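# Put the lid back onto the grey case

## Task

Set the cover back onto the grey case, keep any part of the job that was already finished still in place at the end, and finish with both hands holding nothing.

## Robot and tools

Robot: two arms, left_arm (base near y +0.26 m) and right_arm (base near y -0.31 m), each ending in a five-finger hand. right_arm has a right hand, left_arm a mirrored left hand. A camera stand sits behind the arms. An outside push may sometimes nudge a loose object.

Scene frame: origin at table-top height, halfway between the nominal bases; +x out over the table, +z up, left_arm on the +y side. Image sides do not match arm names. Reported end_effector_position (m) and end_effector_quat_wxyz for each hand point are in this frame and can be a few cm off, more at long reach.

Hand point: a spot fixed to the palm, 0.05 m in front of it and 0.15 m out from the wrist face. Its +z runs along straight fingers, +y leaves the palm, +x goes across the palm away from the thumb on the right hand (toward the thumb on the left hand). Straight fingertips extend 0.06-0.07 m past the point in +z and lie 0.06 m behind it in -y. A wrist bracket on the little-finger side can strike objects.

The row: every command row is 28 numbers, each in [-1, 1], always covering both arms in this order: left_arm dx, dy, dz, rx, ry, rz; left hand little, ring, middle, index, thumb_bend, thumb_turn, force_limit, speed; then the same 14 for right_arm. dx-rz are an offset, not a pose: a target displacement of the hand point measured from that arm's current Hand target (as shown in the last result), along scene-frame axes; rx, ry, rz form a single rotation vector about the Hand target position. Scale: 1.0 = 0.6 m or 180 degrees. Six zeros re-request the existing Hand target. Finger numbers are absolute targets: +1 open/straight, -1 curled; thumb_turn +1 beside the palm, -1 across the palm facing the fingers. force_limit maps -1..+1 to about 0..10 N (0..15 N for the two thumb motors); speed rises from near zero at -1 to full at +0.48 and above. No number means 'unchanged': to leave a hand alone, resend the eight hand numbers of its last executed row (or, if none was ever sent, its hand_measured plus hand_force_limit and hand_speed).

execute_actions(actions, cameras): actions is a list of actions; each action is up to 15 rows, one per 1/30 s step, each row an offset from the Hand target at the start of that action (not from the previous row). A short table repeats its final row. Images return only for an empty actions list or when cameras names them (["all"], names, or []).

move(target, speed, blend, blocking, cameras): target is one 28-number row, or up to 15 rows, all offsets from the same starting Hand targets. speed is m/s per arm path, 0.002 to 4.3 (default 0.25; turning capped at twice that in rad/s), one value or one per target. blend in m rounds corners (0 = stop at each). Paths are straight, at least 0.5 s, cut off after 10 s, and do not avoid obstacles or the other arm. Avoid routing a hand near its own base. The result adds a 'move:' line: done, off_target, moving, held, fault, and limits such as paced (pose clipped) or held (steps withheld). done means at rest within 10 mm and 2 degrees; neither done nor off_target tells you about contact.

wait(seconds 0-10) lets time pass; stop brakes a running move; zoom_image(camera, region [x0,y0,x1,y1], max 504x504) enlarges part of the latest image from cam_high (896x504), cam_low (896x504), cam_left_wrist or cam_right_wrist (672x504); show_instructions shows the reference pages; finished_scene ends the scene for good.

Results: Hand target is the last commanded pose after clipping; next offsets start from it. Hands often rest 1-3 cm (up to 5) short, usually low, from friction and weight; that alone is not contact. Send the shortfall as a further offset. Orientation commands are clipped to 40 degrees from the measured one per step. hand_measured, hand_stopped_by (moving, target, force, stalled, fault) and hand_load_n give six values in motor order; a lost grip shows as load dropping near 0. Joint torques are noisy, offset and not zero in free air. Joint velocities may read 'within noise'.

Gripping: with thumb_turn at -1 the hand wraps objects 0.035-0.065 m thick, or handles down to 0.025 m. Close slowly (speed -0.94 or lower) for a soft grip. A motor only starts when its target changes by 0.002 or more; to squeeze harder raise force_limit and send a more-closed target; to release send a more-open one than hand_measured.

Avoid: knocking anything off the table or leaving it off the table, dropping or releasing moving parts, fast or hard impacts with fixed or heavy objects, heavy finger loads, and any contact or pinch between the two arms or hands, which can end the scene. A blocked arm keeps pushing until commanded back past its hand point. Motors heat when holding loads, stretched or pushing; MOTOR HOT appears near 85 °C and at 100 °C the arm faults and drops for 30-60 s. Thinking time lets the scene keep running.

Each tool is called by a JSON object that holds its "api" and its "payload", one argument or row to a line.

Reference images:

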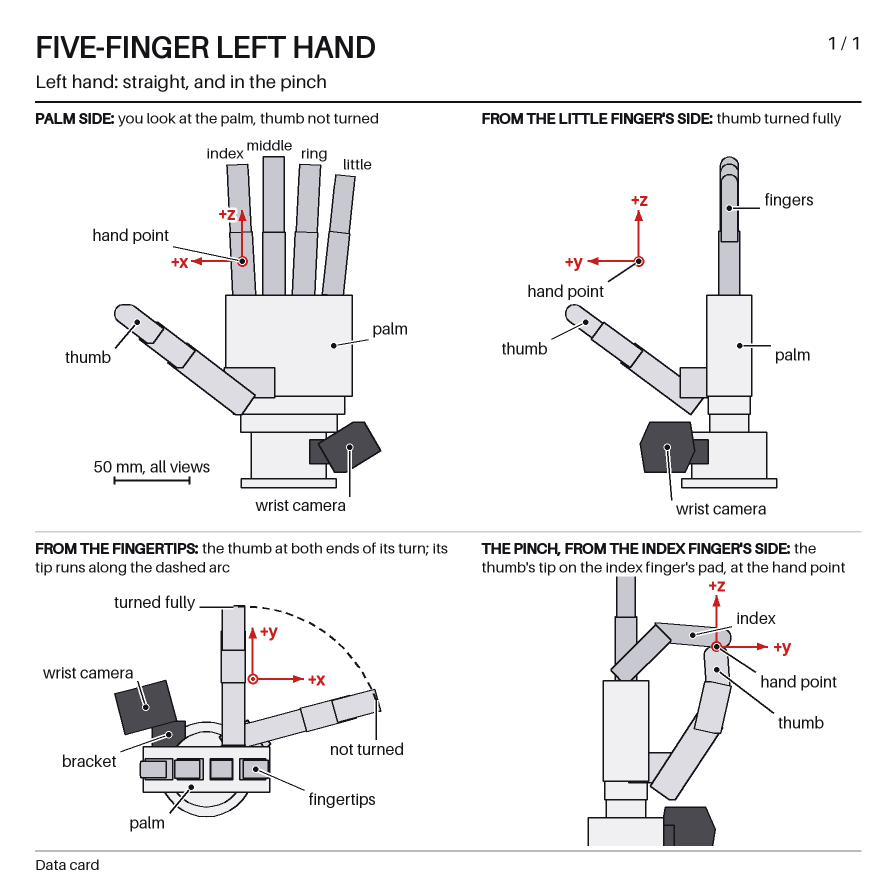

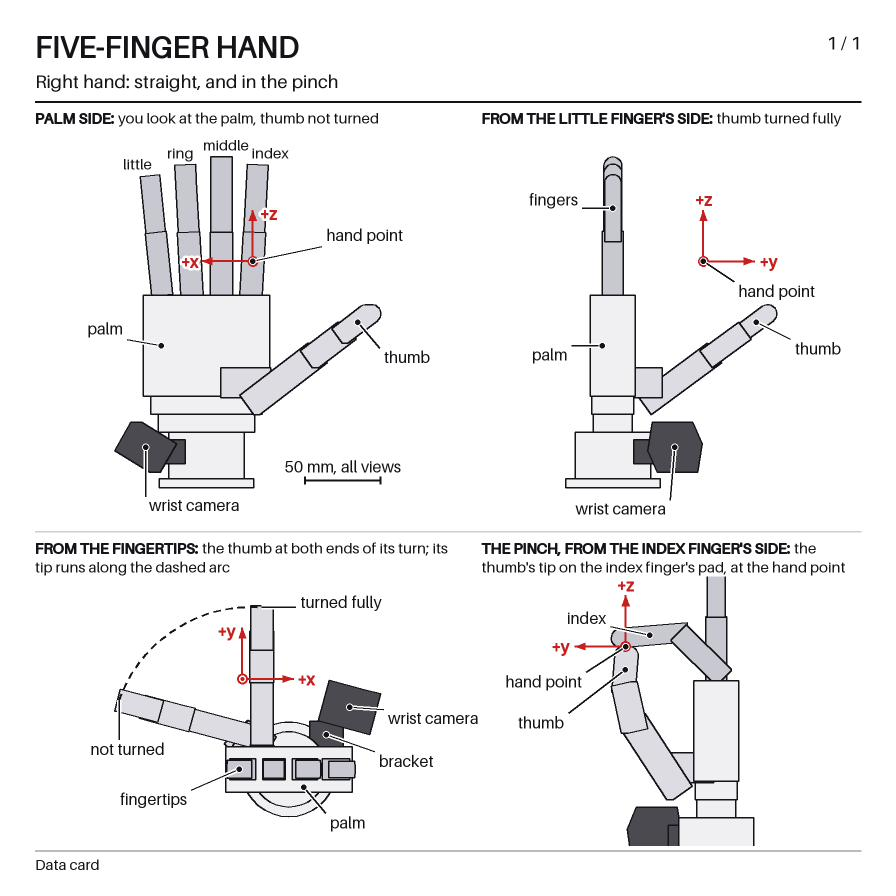

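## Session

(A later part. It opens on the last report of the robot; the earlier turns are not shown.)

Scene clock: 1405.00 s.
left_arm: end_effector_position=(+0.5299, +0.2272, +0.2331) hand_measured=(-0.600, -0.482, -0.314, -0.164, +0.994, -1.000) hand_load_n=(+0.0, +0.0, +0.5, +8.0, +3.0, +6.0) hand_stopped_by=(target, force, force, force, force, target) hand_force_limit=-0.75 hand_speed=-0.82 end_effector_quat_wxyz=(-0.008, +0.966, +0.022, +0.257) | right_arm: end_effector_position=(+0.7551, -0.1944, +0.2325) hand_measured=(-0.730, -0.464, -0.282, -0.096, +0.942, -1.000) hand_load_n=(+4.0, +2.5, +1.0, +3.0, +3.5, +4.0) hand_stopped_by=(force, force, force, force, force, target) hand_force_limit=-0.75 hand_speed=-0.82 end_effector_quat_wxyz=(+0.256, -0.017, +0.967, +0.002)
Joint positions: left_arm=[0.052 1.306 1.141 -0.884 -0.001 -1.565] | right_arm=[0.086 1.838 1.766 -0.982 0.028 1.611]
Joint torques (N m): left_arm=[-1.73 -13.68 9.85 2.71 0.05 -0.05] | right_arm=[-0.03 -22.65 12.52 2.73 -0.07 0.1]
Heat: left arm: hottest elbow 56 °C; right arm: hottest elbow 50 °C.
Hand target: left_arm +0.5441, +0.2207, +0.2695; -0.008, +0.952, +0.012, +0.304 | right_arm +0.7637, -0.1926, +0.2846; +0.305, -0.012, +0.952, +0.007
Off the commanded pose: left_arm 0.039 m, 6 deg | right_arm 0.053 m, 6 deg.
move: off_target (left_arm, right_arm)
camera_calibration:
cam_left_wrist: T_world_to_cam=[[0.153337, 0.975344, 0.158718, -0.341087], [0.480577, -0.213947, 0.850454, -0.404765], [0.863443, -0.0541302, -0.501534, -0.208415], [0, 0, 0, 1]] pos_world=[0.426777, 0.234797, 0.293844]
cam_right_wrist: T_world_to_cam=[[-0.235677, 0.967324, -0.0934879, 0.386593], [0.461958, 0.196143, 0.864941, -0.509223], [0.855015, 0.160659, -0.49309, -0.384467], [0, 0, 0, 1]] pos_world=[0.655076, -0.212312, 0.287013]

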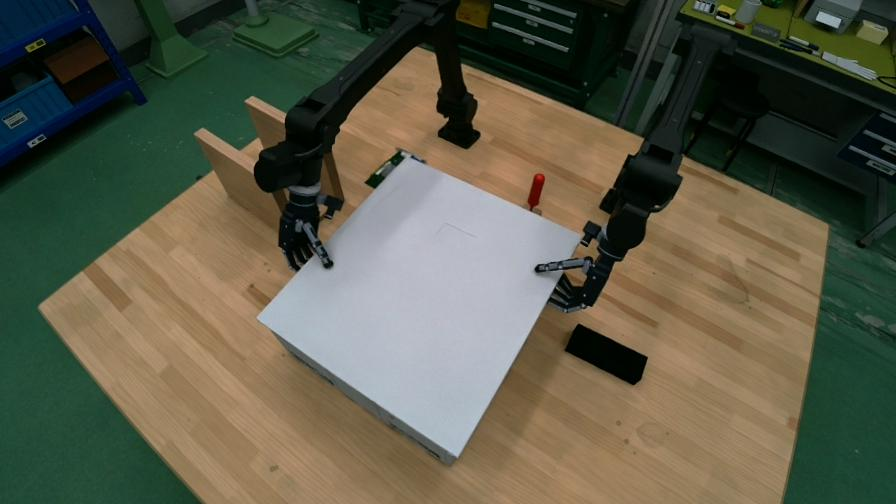

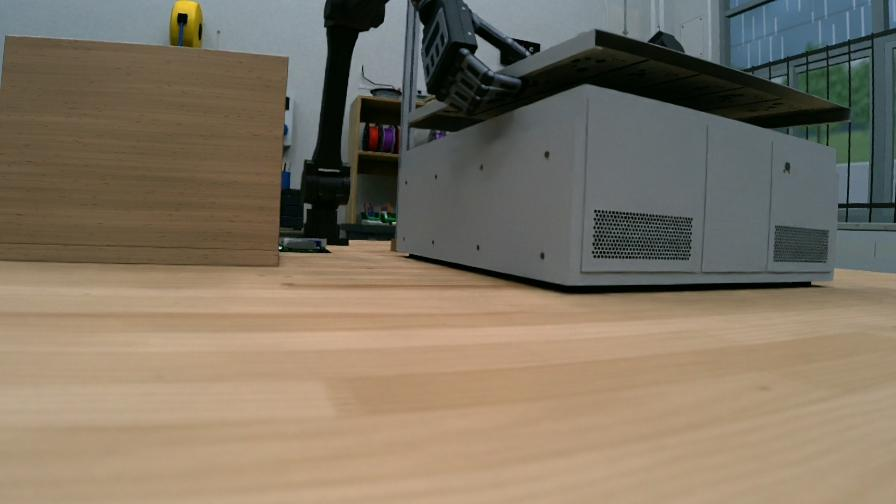

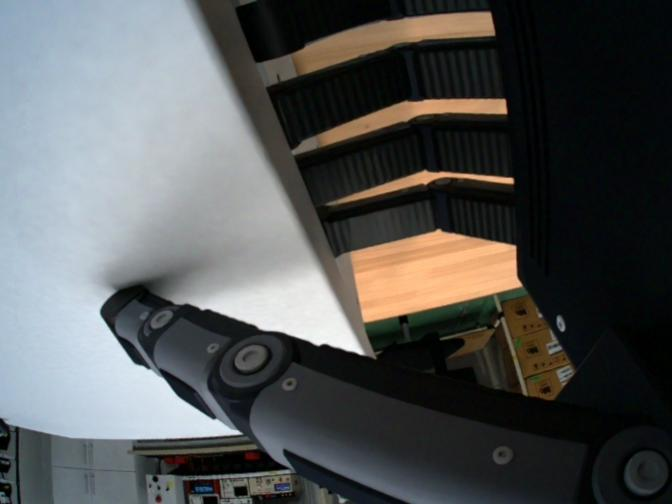

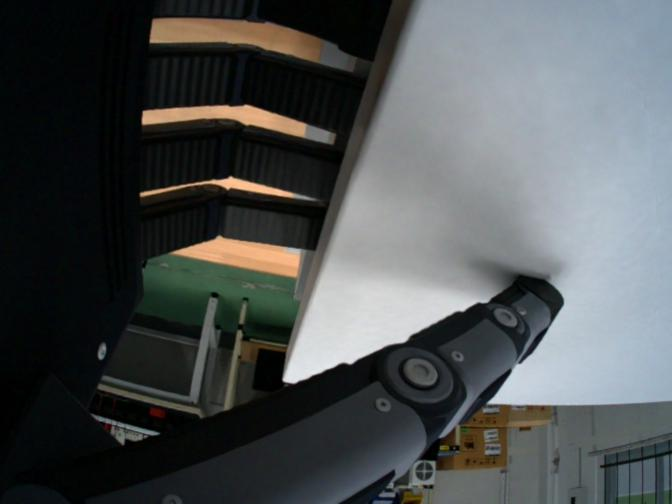

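{"api": "zoom_image", "payload": {
  "camera": "cam_high",
  "region": [240, 290, 360, 390]
}}

{"api": "zoom_image", "payload": {
  "camera": "cam_high",
  "region": [400, 380, 500, 480]
}}

{"api": "zoom_image", "payload": {
  "camera": "cam_low",
  "region": [520, 10, 680, 110]
}}

Scaled by 4.200 from the camera's 896x504 image, which has a finer 1280x720 frame.

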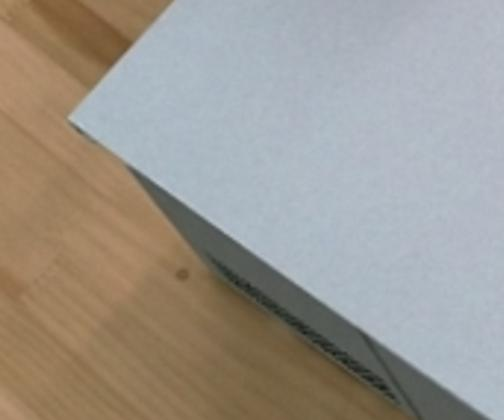

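Scaled by 5.040 from the camera's 896x504 image, which has a finer 1280x720 frame.

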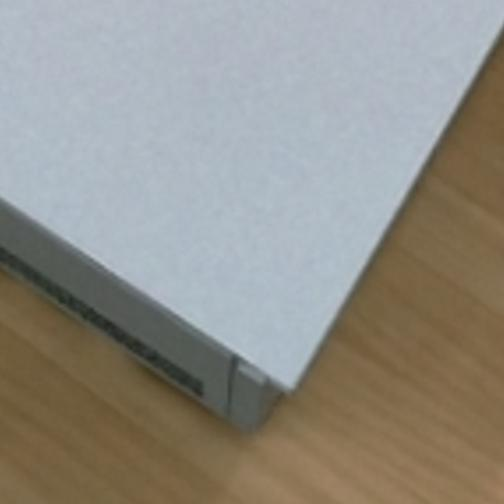

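Scaled by 3.150 from the camera's 896x504 image, which has a finer 1280x720 frame.

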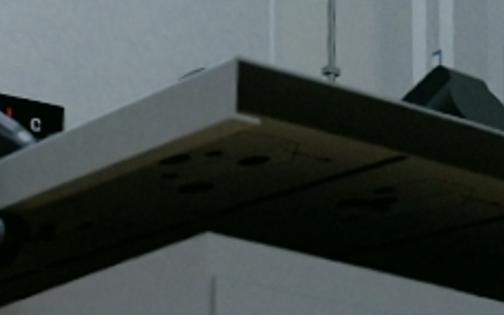

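{"api": "move", "payload": {
  "target": [0.012,-0.022,-0.008,0,0,0,-0.6,-0.5,-0.4,-0.3,-0.2,-1,-0.75,-0.82, -0.008,-0.024,-0.008,0,0,0,-0.95,-0.5,-0.4,-0.3,-0.2,-1,-0.75,-0.82],
  "speed": 0.05,
  "cameras": ["cam_high","cam_low"]
}}

Scene clock: 1450.43 s.
left_arm: end_effector_position=(+0.5326, +0.2177, +0.2336) hand_measured=(-0.600, -0.482, -0.314, -0.164, +0.994, -1.000) hand_load_n=(+0.0, +0.0, +0.0, +8.5, +2.5, +5.0) hand_stopped_by=(target, force, force, force, force, target) hand_force_limit=-0.75 hand_speed=-0.82 end_effector_quat_wxyz=(-0.012, +0.965, +0.020, +0.262) | right_arm: end_effector_position=(+0.7525, -0.2057, +0.2252) hand_measured=(-0.730, -0.464, -0.282, -0.096, +0.942, -1.000) hand_load_n=(+4.5, +2.5, +1.5, +3.5, +4.5, +4.5) hand_stopped_by=(force, force, force, force, force, target) hand_force_limit=-0.75 hand_speed=-0.82 end_effector_quat_wxyz=(+0.255, -0.009, +0.967, +0.005)
Joint positions: left_arm=[0.027 1.308 1.141 -0.874 -0.02 -1.581] | right_arm=[0.068 1.829 1.733 -0.959 0.018 1.612]
Joint torques (N m): left_arm=[-3.14 -11.99 10.06 3.11 0.09 -0.14] | right_arm=[-0.38 -22.89 12.37 2.62 -0.15 -0.1]
Heat: left arm: hottest elbow 56 °C; right arm: hottest elbow 48 °C.
Hand target: left_arm +0.5513, +0.2074, +0.2647; -0.007, +0.952, +0.012, +0.304 | right_arm +0.7590, -0.2070, +0.2798; +0.305, -0.012, +0.952, +0.007
Off the commanded pose: left_arm 0.038 m, 5 deg | right_arm 0.055 m, 6 deg.
move: off_target (left_arm, right_arm)
Images, in order (width x height): cam_high 896x504, cam_low 896x504.

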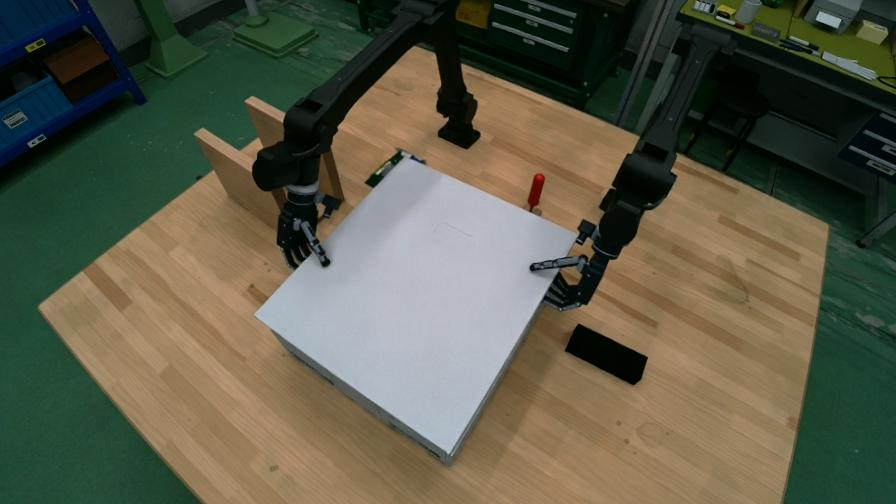

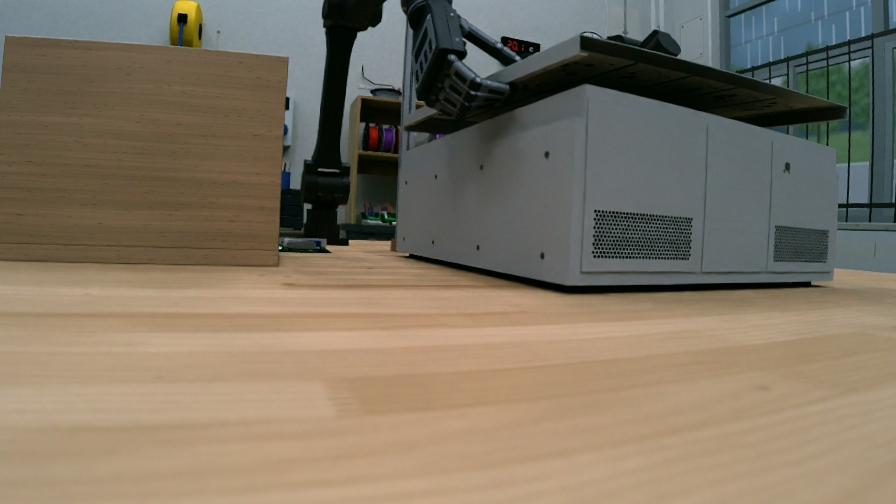

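{"api": "zoom_image", "payload": {
  "camera": "cam_low",
  "region": [520, 20, 680, 120]
}}

{"api": "zoom_image", "payload": {
  "camera": "cam_high",
  "region": [410, 390, 490, 480]
}}

{"api": "zoom_image", "payload": {
  "camera": "cam_high",
  "region": [240, 290, 320, 370]
}}

{"api": "zoom_image", "payload": {
  "camera": "cam_low",
  "region": [780, 80, 880, 180]
}}

{"api": "zoom_image", "payload": {
  "camera": "cam_low",
  "region": [380, 80, 480, 180]
}}

Scaled by 3.150 from the camera's 896x504 image, which has a finer 1280x720 frame.

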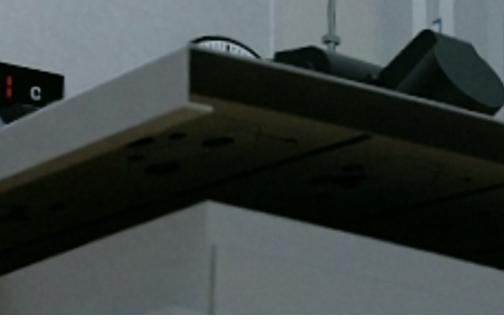

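Scaled by 5.600 from the camera's 896x504 image, which has a finer 1280x720 frame.

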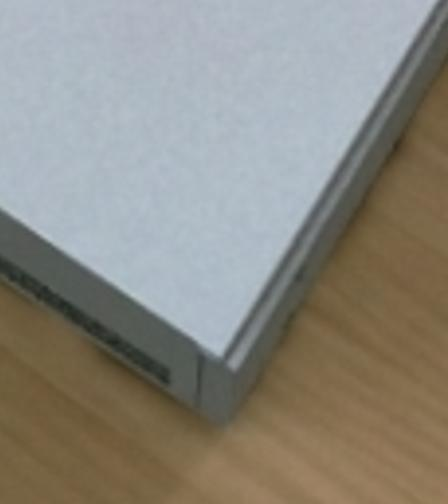

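Scaled by 6.300 from the camera's 896x504 image, which has a finer 1280x720 frame.

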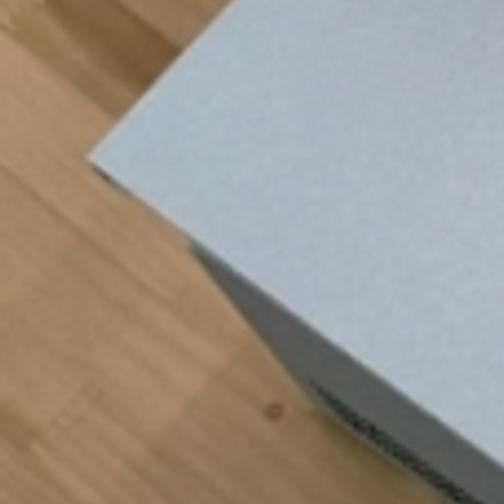

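Scaled by 5.040 from the camera's 896x504 image, which has a finer 1280x720 frame.

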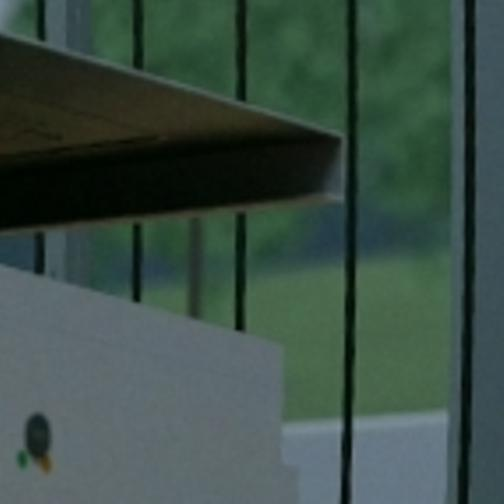

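Scaled by 5.040 from the camera's 896x504 image, which has a finer 1280x720 frame.

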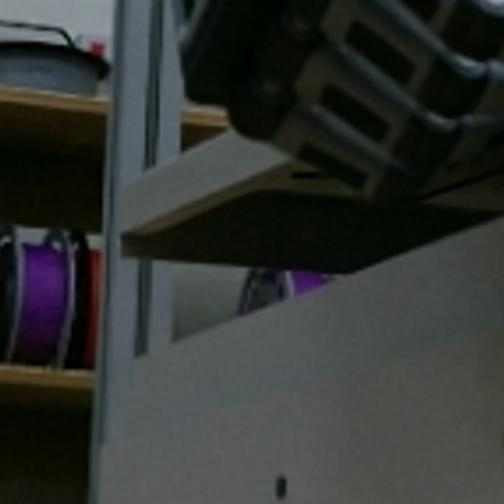

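{"api": "zoom_image", "payload": {
  "camera": "cam_high",
  "region": [370, 130, 450, 210]
}}

{"api": "zoom_image", "payload": {
  "camera": "cam_high",
  "region": [530, 190, 620, 280]
}}

Scaled by 6.300 from the camera's 896x504 image, which has a finer 1280x720 frame.

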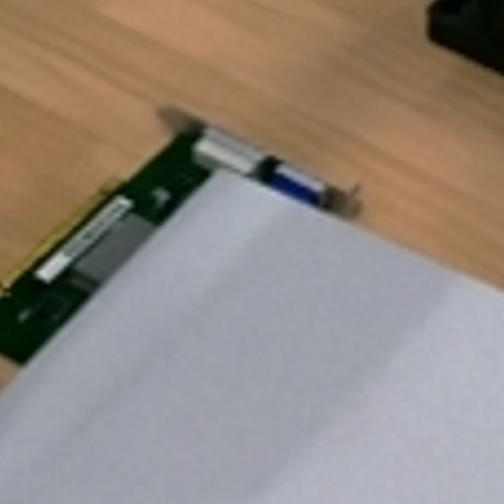

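Scaled by 5.600 from the camera's 896x504 image, which has a finer 1280x720 frame.

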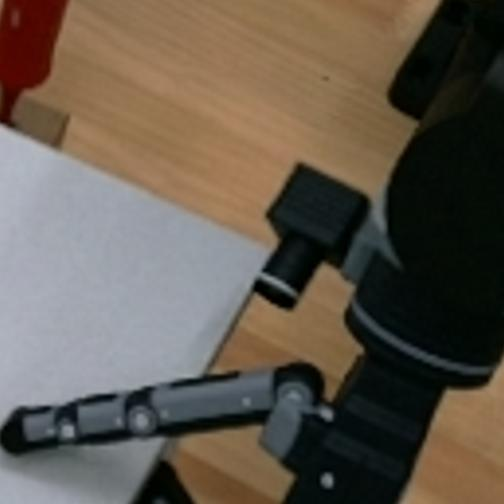

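{"api": "move", "payload": {
  "target": [0,0.032,-0.028,0,-0.012,0,-0.6,-0.5,-0.4,-0.3,-0.2,-1,-0.75,-0.82, 0,0.025,-0.004,0,-0.012,0,-0.95,-0.5,-0.4,-0.3,-0.2,-1,-0.75,-0.82],
  "speed": 0.05,
  "cameras": ["all"]
}}

Scene clock: 1543.20 s.
left_arm: end_effector_position=(+0.5347, +0.2230, +0.2161) hand_measured=(-0.600, -0.482, -0.314, -0.164, +0.994, -1.000) hand_load_n=(-0.5, +0.0, +0.0, +8.0, +2.5, +5.5) hand_stopped_by=(target, force, force, force, force, target) hand_force_limit=-0.75 hand_speed=-0.82 end_effector_quat_wxyz=(-0.006, +0.960, +0.017, +0.279) | right_arm: end_effector_position=(+0.7522, -0.2027, +0.2191) hand_measured=(-0.730, -0.464, -0.282, -0.096, +0.942, -1.000) hand_load_n=(+5.0, +2.5, +1.0, +2.5, +4.5, +5.0) hand_stopped_by=(force, force, force, force, force, target) hand_force_limit=-0.75 hand_speed=-0.82 end_effector_quat_wxyz=(+0.270, -0.009, +0.963, +0.003)
Joint positions: left_arm=[0.046 1.308 1.076 -0.773 0.004 -1.561] | right_arm=[0.075 1.813 1.683 -0.893 0.027 1.617]
Joint torques (N m): left_arm=[0.32 -12.57 9.73 2.95 0.11 0.02] | right_arm=[0.85 -23.24 12.53 2.74 0.1 0.06]
Heat: left arm: hottest elbow 57 °C; right arm: hottest elbow 49 °C.
Hand target: left_arm +0.5513, +0.2267, +0.2479; -0.007, +0.947, +0.012, +0.322 | right_arm +0.7590, -0.1919, +0.2773; +0.323, -0.012, +0.946, +0.007
Off the commanded pose: left_arm 0.036 m, 5 deg | right_arm 0.060 m, 6 deg.
move: off_target (left_arm, right_arm)
camera_calibration:
cam_left_wrist: T_world_to_cam=[[0.157877, 0.973552, 0.165144, -0.338485], [0.438443, -0.218963, 0.871678, -0.37456], [0.884784, -0.0652114, -0.461416, -0.238996], [0, 0, 0, 1]] pos_world=[0.429122, 0.231932, 0.272117]
cam_right_wrist: T_world_to_cam=[[-0.217774, 0.971408, -0.0945512, 0.380323], [0.439097, 0.184033, 0.879389, -0.483119], [0.871647, 0.149991, -0.466621, -0.407737], [0, 0, 0, 1]] pos_world=[0.650364, -0.219382, 0.27055]

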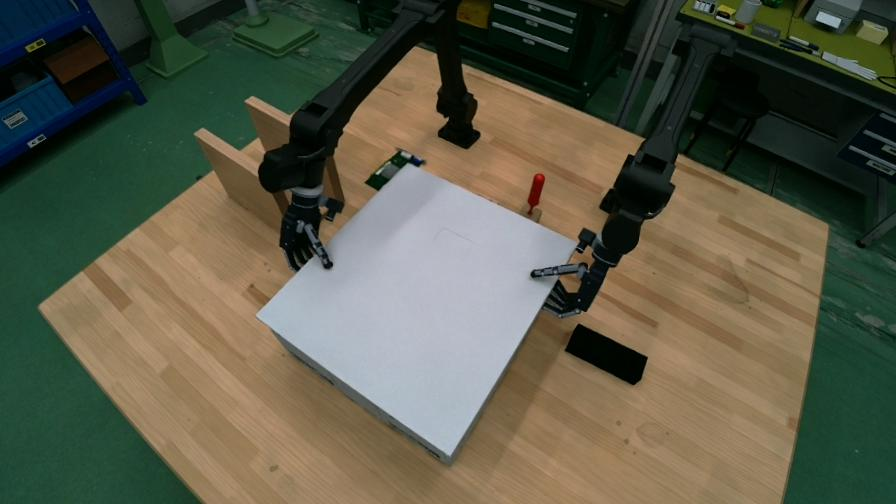

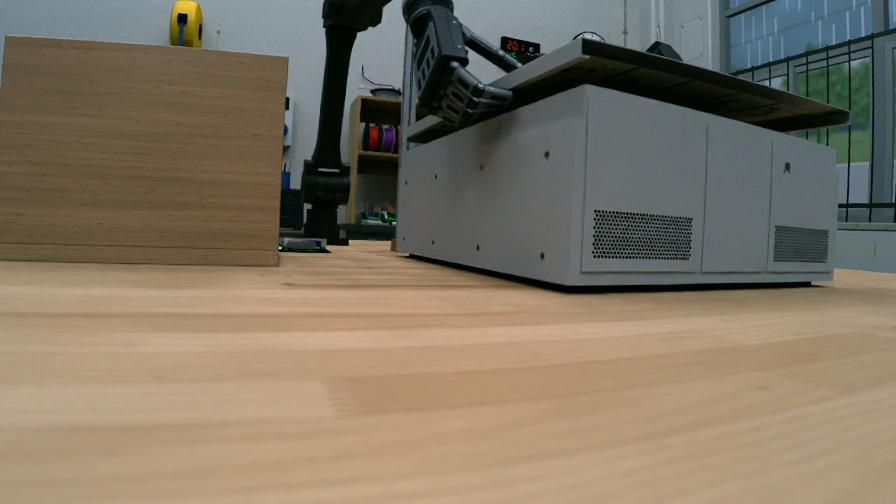

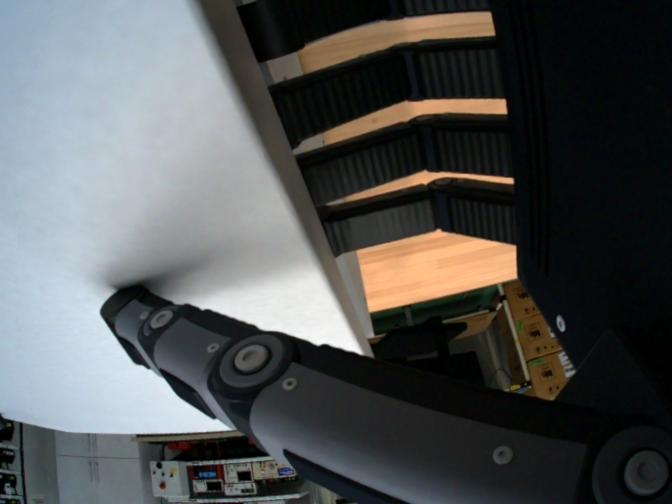

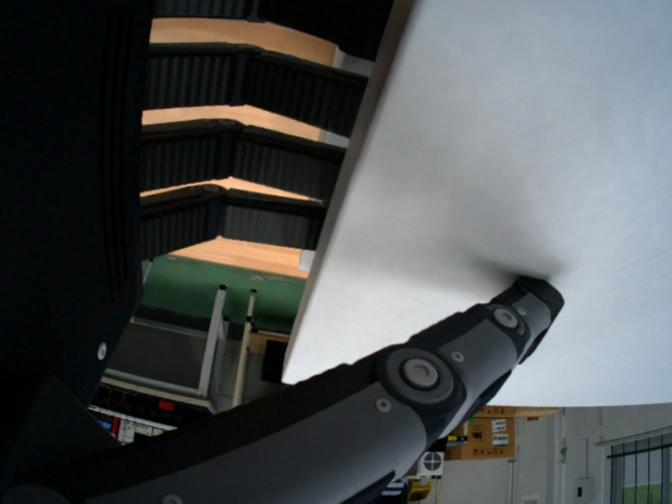

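{"api": "zoom_image", "payload": {
  "camera": "cam_low",
  "region": [530, 20, 650, 120]
}}

{"api": "zoom_image", "payload": {
  "camera": "cam_low",
  "region": [780, 80, 880, 180]
}}

{"api": "zoom_image", "payload": {
  "camera": "cam_low",
  "region": [380, 80, 480, 180]
}}

{"api": "zoom_image", "payload": {
  "camera": "cam_high",
  "region": [410, 390, 490, 480]
}}

{"api": "zoom_image", "payload": {
  "camera": "cam_high",
  "region": [240, 290, 320, 370]
}}

{"api": "zoom_image", "payload": {
  "camera": "cam_high",
  "region": [370, 130, 450, 210]
}}

{"api": "zoom_image", "payload": {
  "camera": "cam_high",
  "region": [530, 190, 620, 280]
}}

Scaled by 4.200 from the camera's 896x504 image, which has a finer 1280x720 frame.

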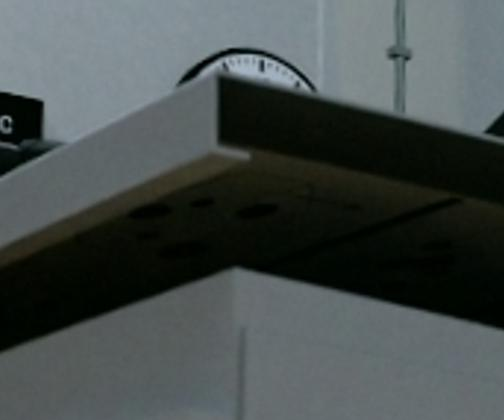

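Scaled by 5.040 from the camera's 896x504 image, which has a finer 1280x720 frame.

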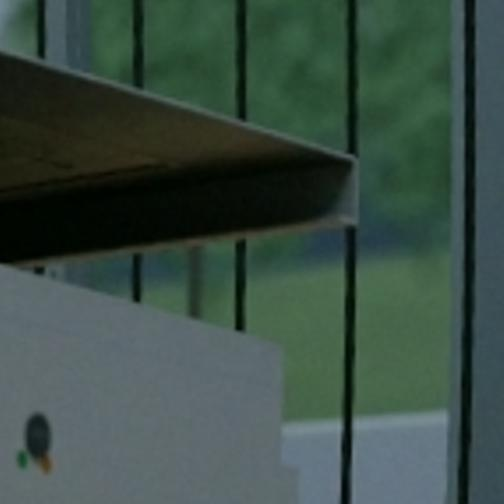

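Scaled by 5.040 from the camera's 896x504 image, which has a finer 1280x720 frame.

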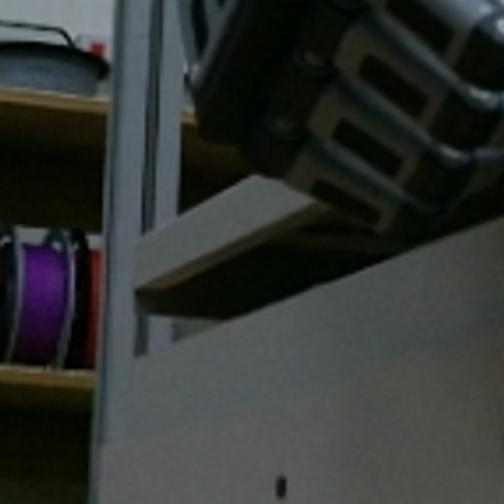

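Scaled by 5.600 from the camera's 896x504 image, which has a finer 1280x720 frame.

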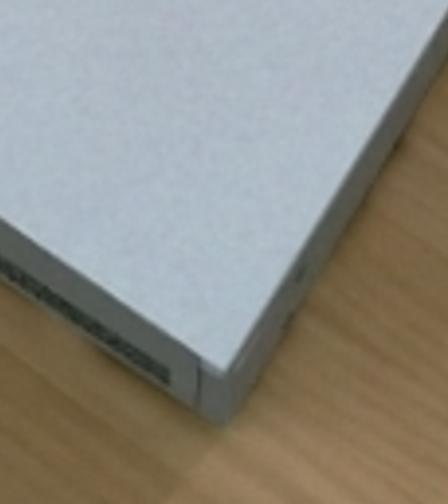

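Scaled by 6.300 from the camera's 896x504 image, which has a finer 1280x720 frame.

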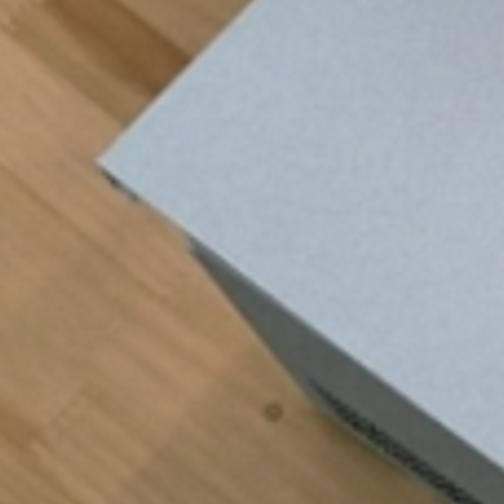

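Scaled by 6.300 from the camera's 896x504 image, which has a finer 1280x720 frame.

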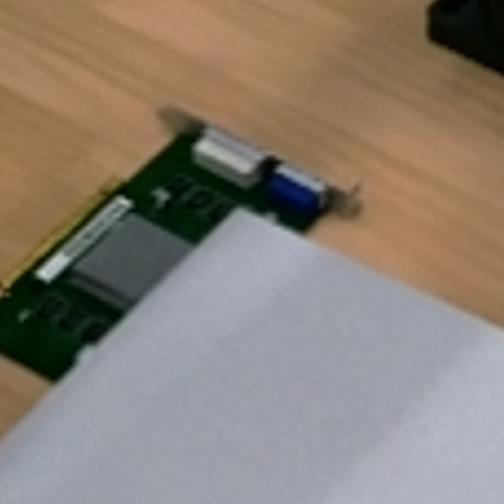

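Scaled by 5.600 from the camera's 896x504 image, which has a finer 1280x720 frame.

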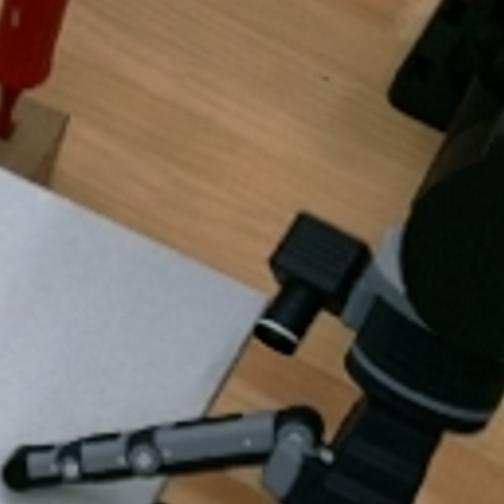

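{"api": "move", "payload": {
  "target": [0.003,0.010,-0.03,0,0,0,-0.6,-0.5,-0.4,-0.3,-0.2,-1,-0.75,-0.82, 0.003,0.012,-0.018,0,0,0,-0.95,-0.5,-0.4,-0.3,-0.2,-1,-0.75,-0.82],
  "speed": 0.04,
  "cameras": ["all"]
}}

Scene clock: 1593.97 s.
left_arm: end_effector_position=(+0.5356, +0.2280, +0.2032) hand_measured=(-0.600, -0.482, -0.314, -0.164, +0.994, -1.000) hand_load_n=(+0.0, +0.0, +0.5, +8.5, +3.0, +6.0) hand_stopped_by=(target, force, force, force, force, target) hand_force_limit=-0.75 hand_speed=-0.82 end_effector_quat_wxyz=(-0.004, +0.959, +0.016, +0.284) | right_arm: end_effector_position=(+0.7529, -0.1975, +0.2172) hand_measured=(-0.730, -0.464, -0.282, -0.098, +0.942, -1.000) hand_load_n=(+5.0, +2.5, +0.5, +0.5, +4.0, +4.0) hand_stopped_by=(force, force, force, force, force, target) hand_force_limit=-0.75 hand_speed=-0.82 end_effector_quat_wxyz=(+0.277, -0.010, +0.961, +0.000)
Joint positions: left_arm=[0.06 1.316 1.044 -0.723 0.015 -1.549] | right_arm=[0.085 1.81 1.668 -0.868 0.037 1.621]
Joint torques (N m): left_arm=[-0.56 -11.58 9.5 3.1 0.1 0.08] | right_arm=[1.03 -21.83 12.55 2.69 -0.02 0.11]
Heat: left arm: hottest elbow 57 °C; right arm: hottest elbow 49 °C.
Hand target: left_arm +0.5531, +0.2326, +0.2299; -0.007, +0.947, +0.012, +0.322 | right_arm +0.7607, -0.1847, +0.2665; +0.323, -0.012, +0.946, +0.007
Off the commanded pose: left_arm 0.032 m, 5 deg | right_arm 0.052 m, 6 deg.
move: off_target (left_arm, right_arm)
camera_calibration:
cam_left_wrist: T_world_to_cam=[[0.158721, 0.973493, 0.164676, -0.341741], [0.429679, -0.218275, 0.876203, -0.358974], [0.888922, -0.0683143, -0.452935, -0.248645], [0, 0, 0, 1]] pos_world=[0.429511, 0.237341, 0.25819]
cam_right_wrist: T_world_to_cam=[[-0.217742, 0.970563, -0.102936, 0.376905], [0.42621, 0.189434, 0.884567, -0.473024], [0.878028, 0.148735, -0.454912, -0.417635], [0, 0, 0, 1]] pos_world=[0.650371, -0.214086, 0.267232]

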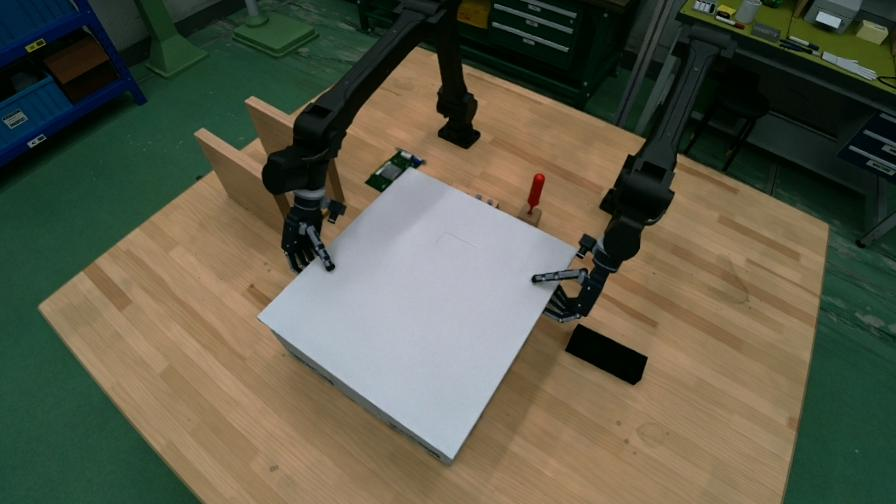

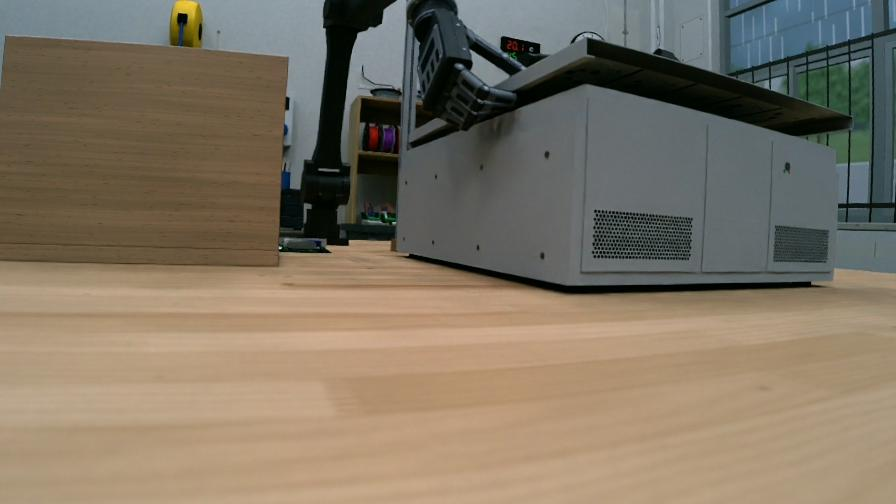

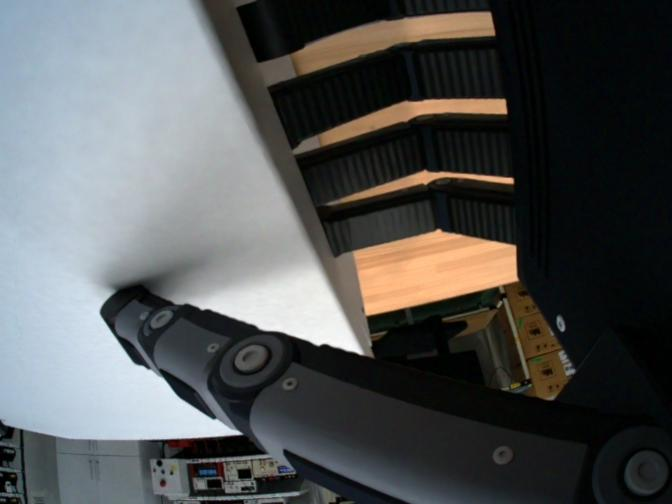

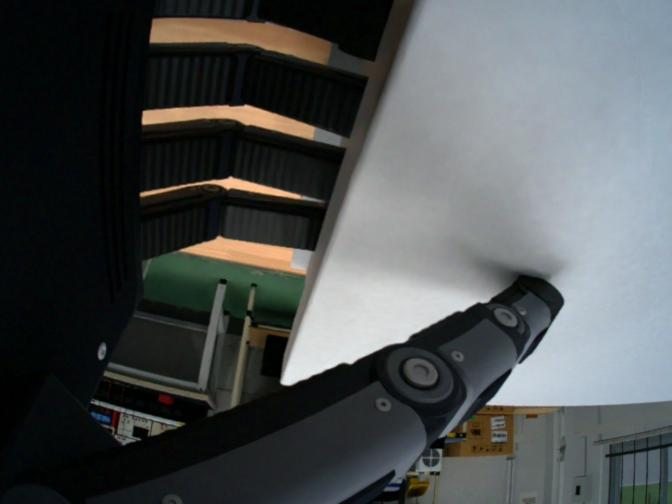

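{"api": "zoom_image", "payload": {
  "camera": "cam_low",
  "region": [530, 20, 650, 120]
}}

{"api": "zoom_image", "payload": {
  "camera": "cam_low",
  "region": [780, 80, 880, 180]
}}

{"api": "zoom_image", "payload": {
  "camera": "cam_low",
  "region": [380, 80, 480, 180]
}}

{"api": "zoom_image", "payload": {
  "camera": "cam_high",
  "region": [410, 390, 490, 480]
}}

{"api": "zoom_image", "payload": {
  "camera": "cam_high",
  "region": [240, 290, 320, 370]
}}

Scaled by 4.200 from the camera's 896x504 image, which has a finer 1280x720 frame.

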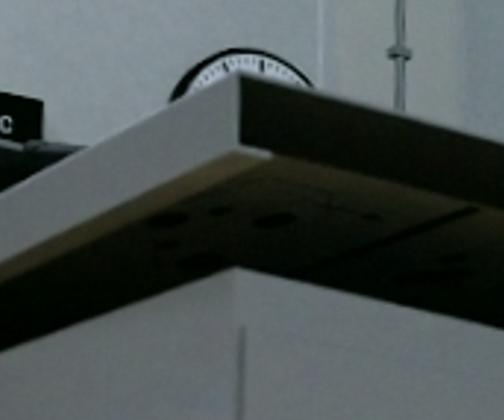

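Scaled by 5.040 from the camera's 896x504 image, which has a finer 1280x720 frame.

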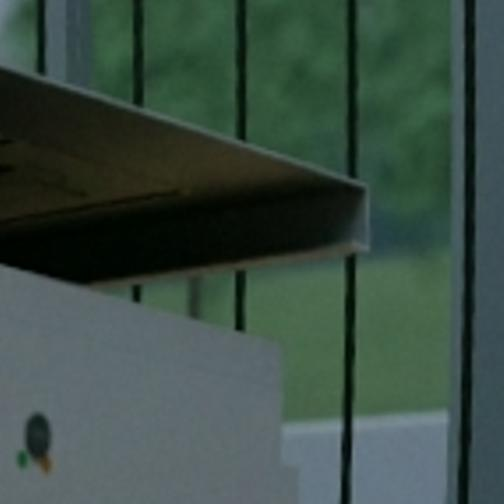

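Scaled by 5.040 from the camera's 896x504 image, which has a finer 1280x720 frame.

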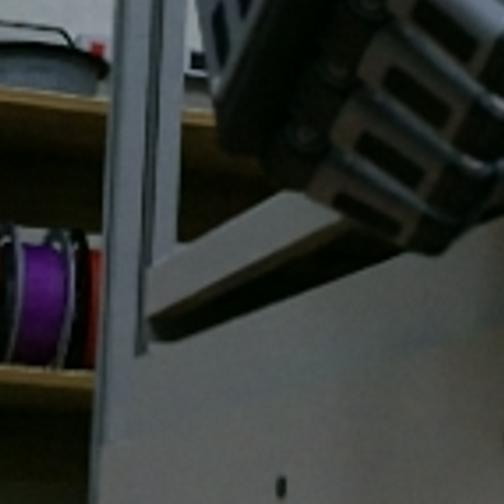

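Scaled by 5.600 from the camera's 896x504 image, which has a finer 1280x720 frame.

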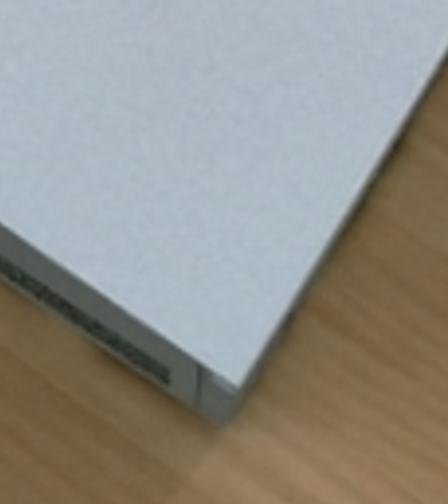

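Scaled by 6.300 from the camera's 896x504 image, which has a finer 1280x720 frame.

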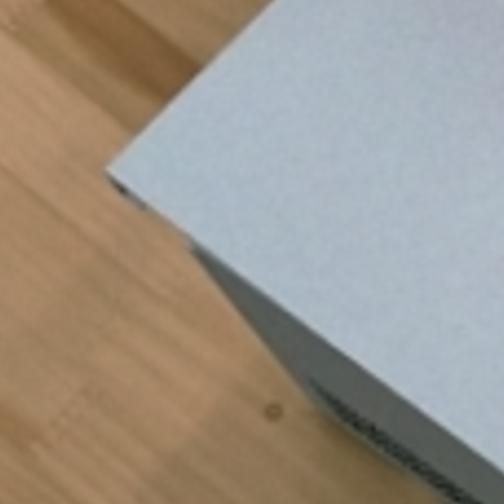

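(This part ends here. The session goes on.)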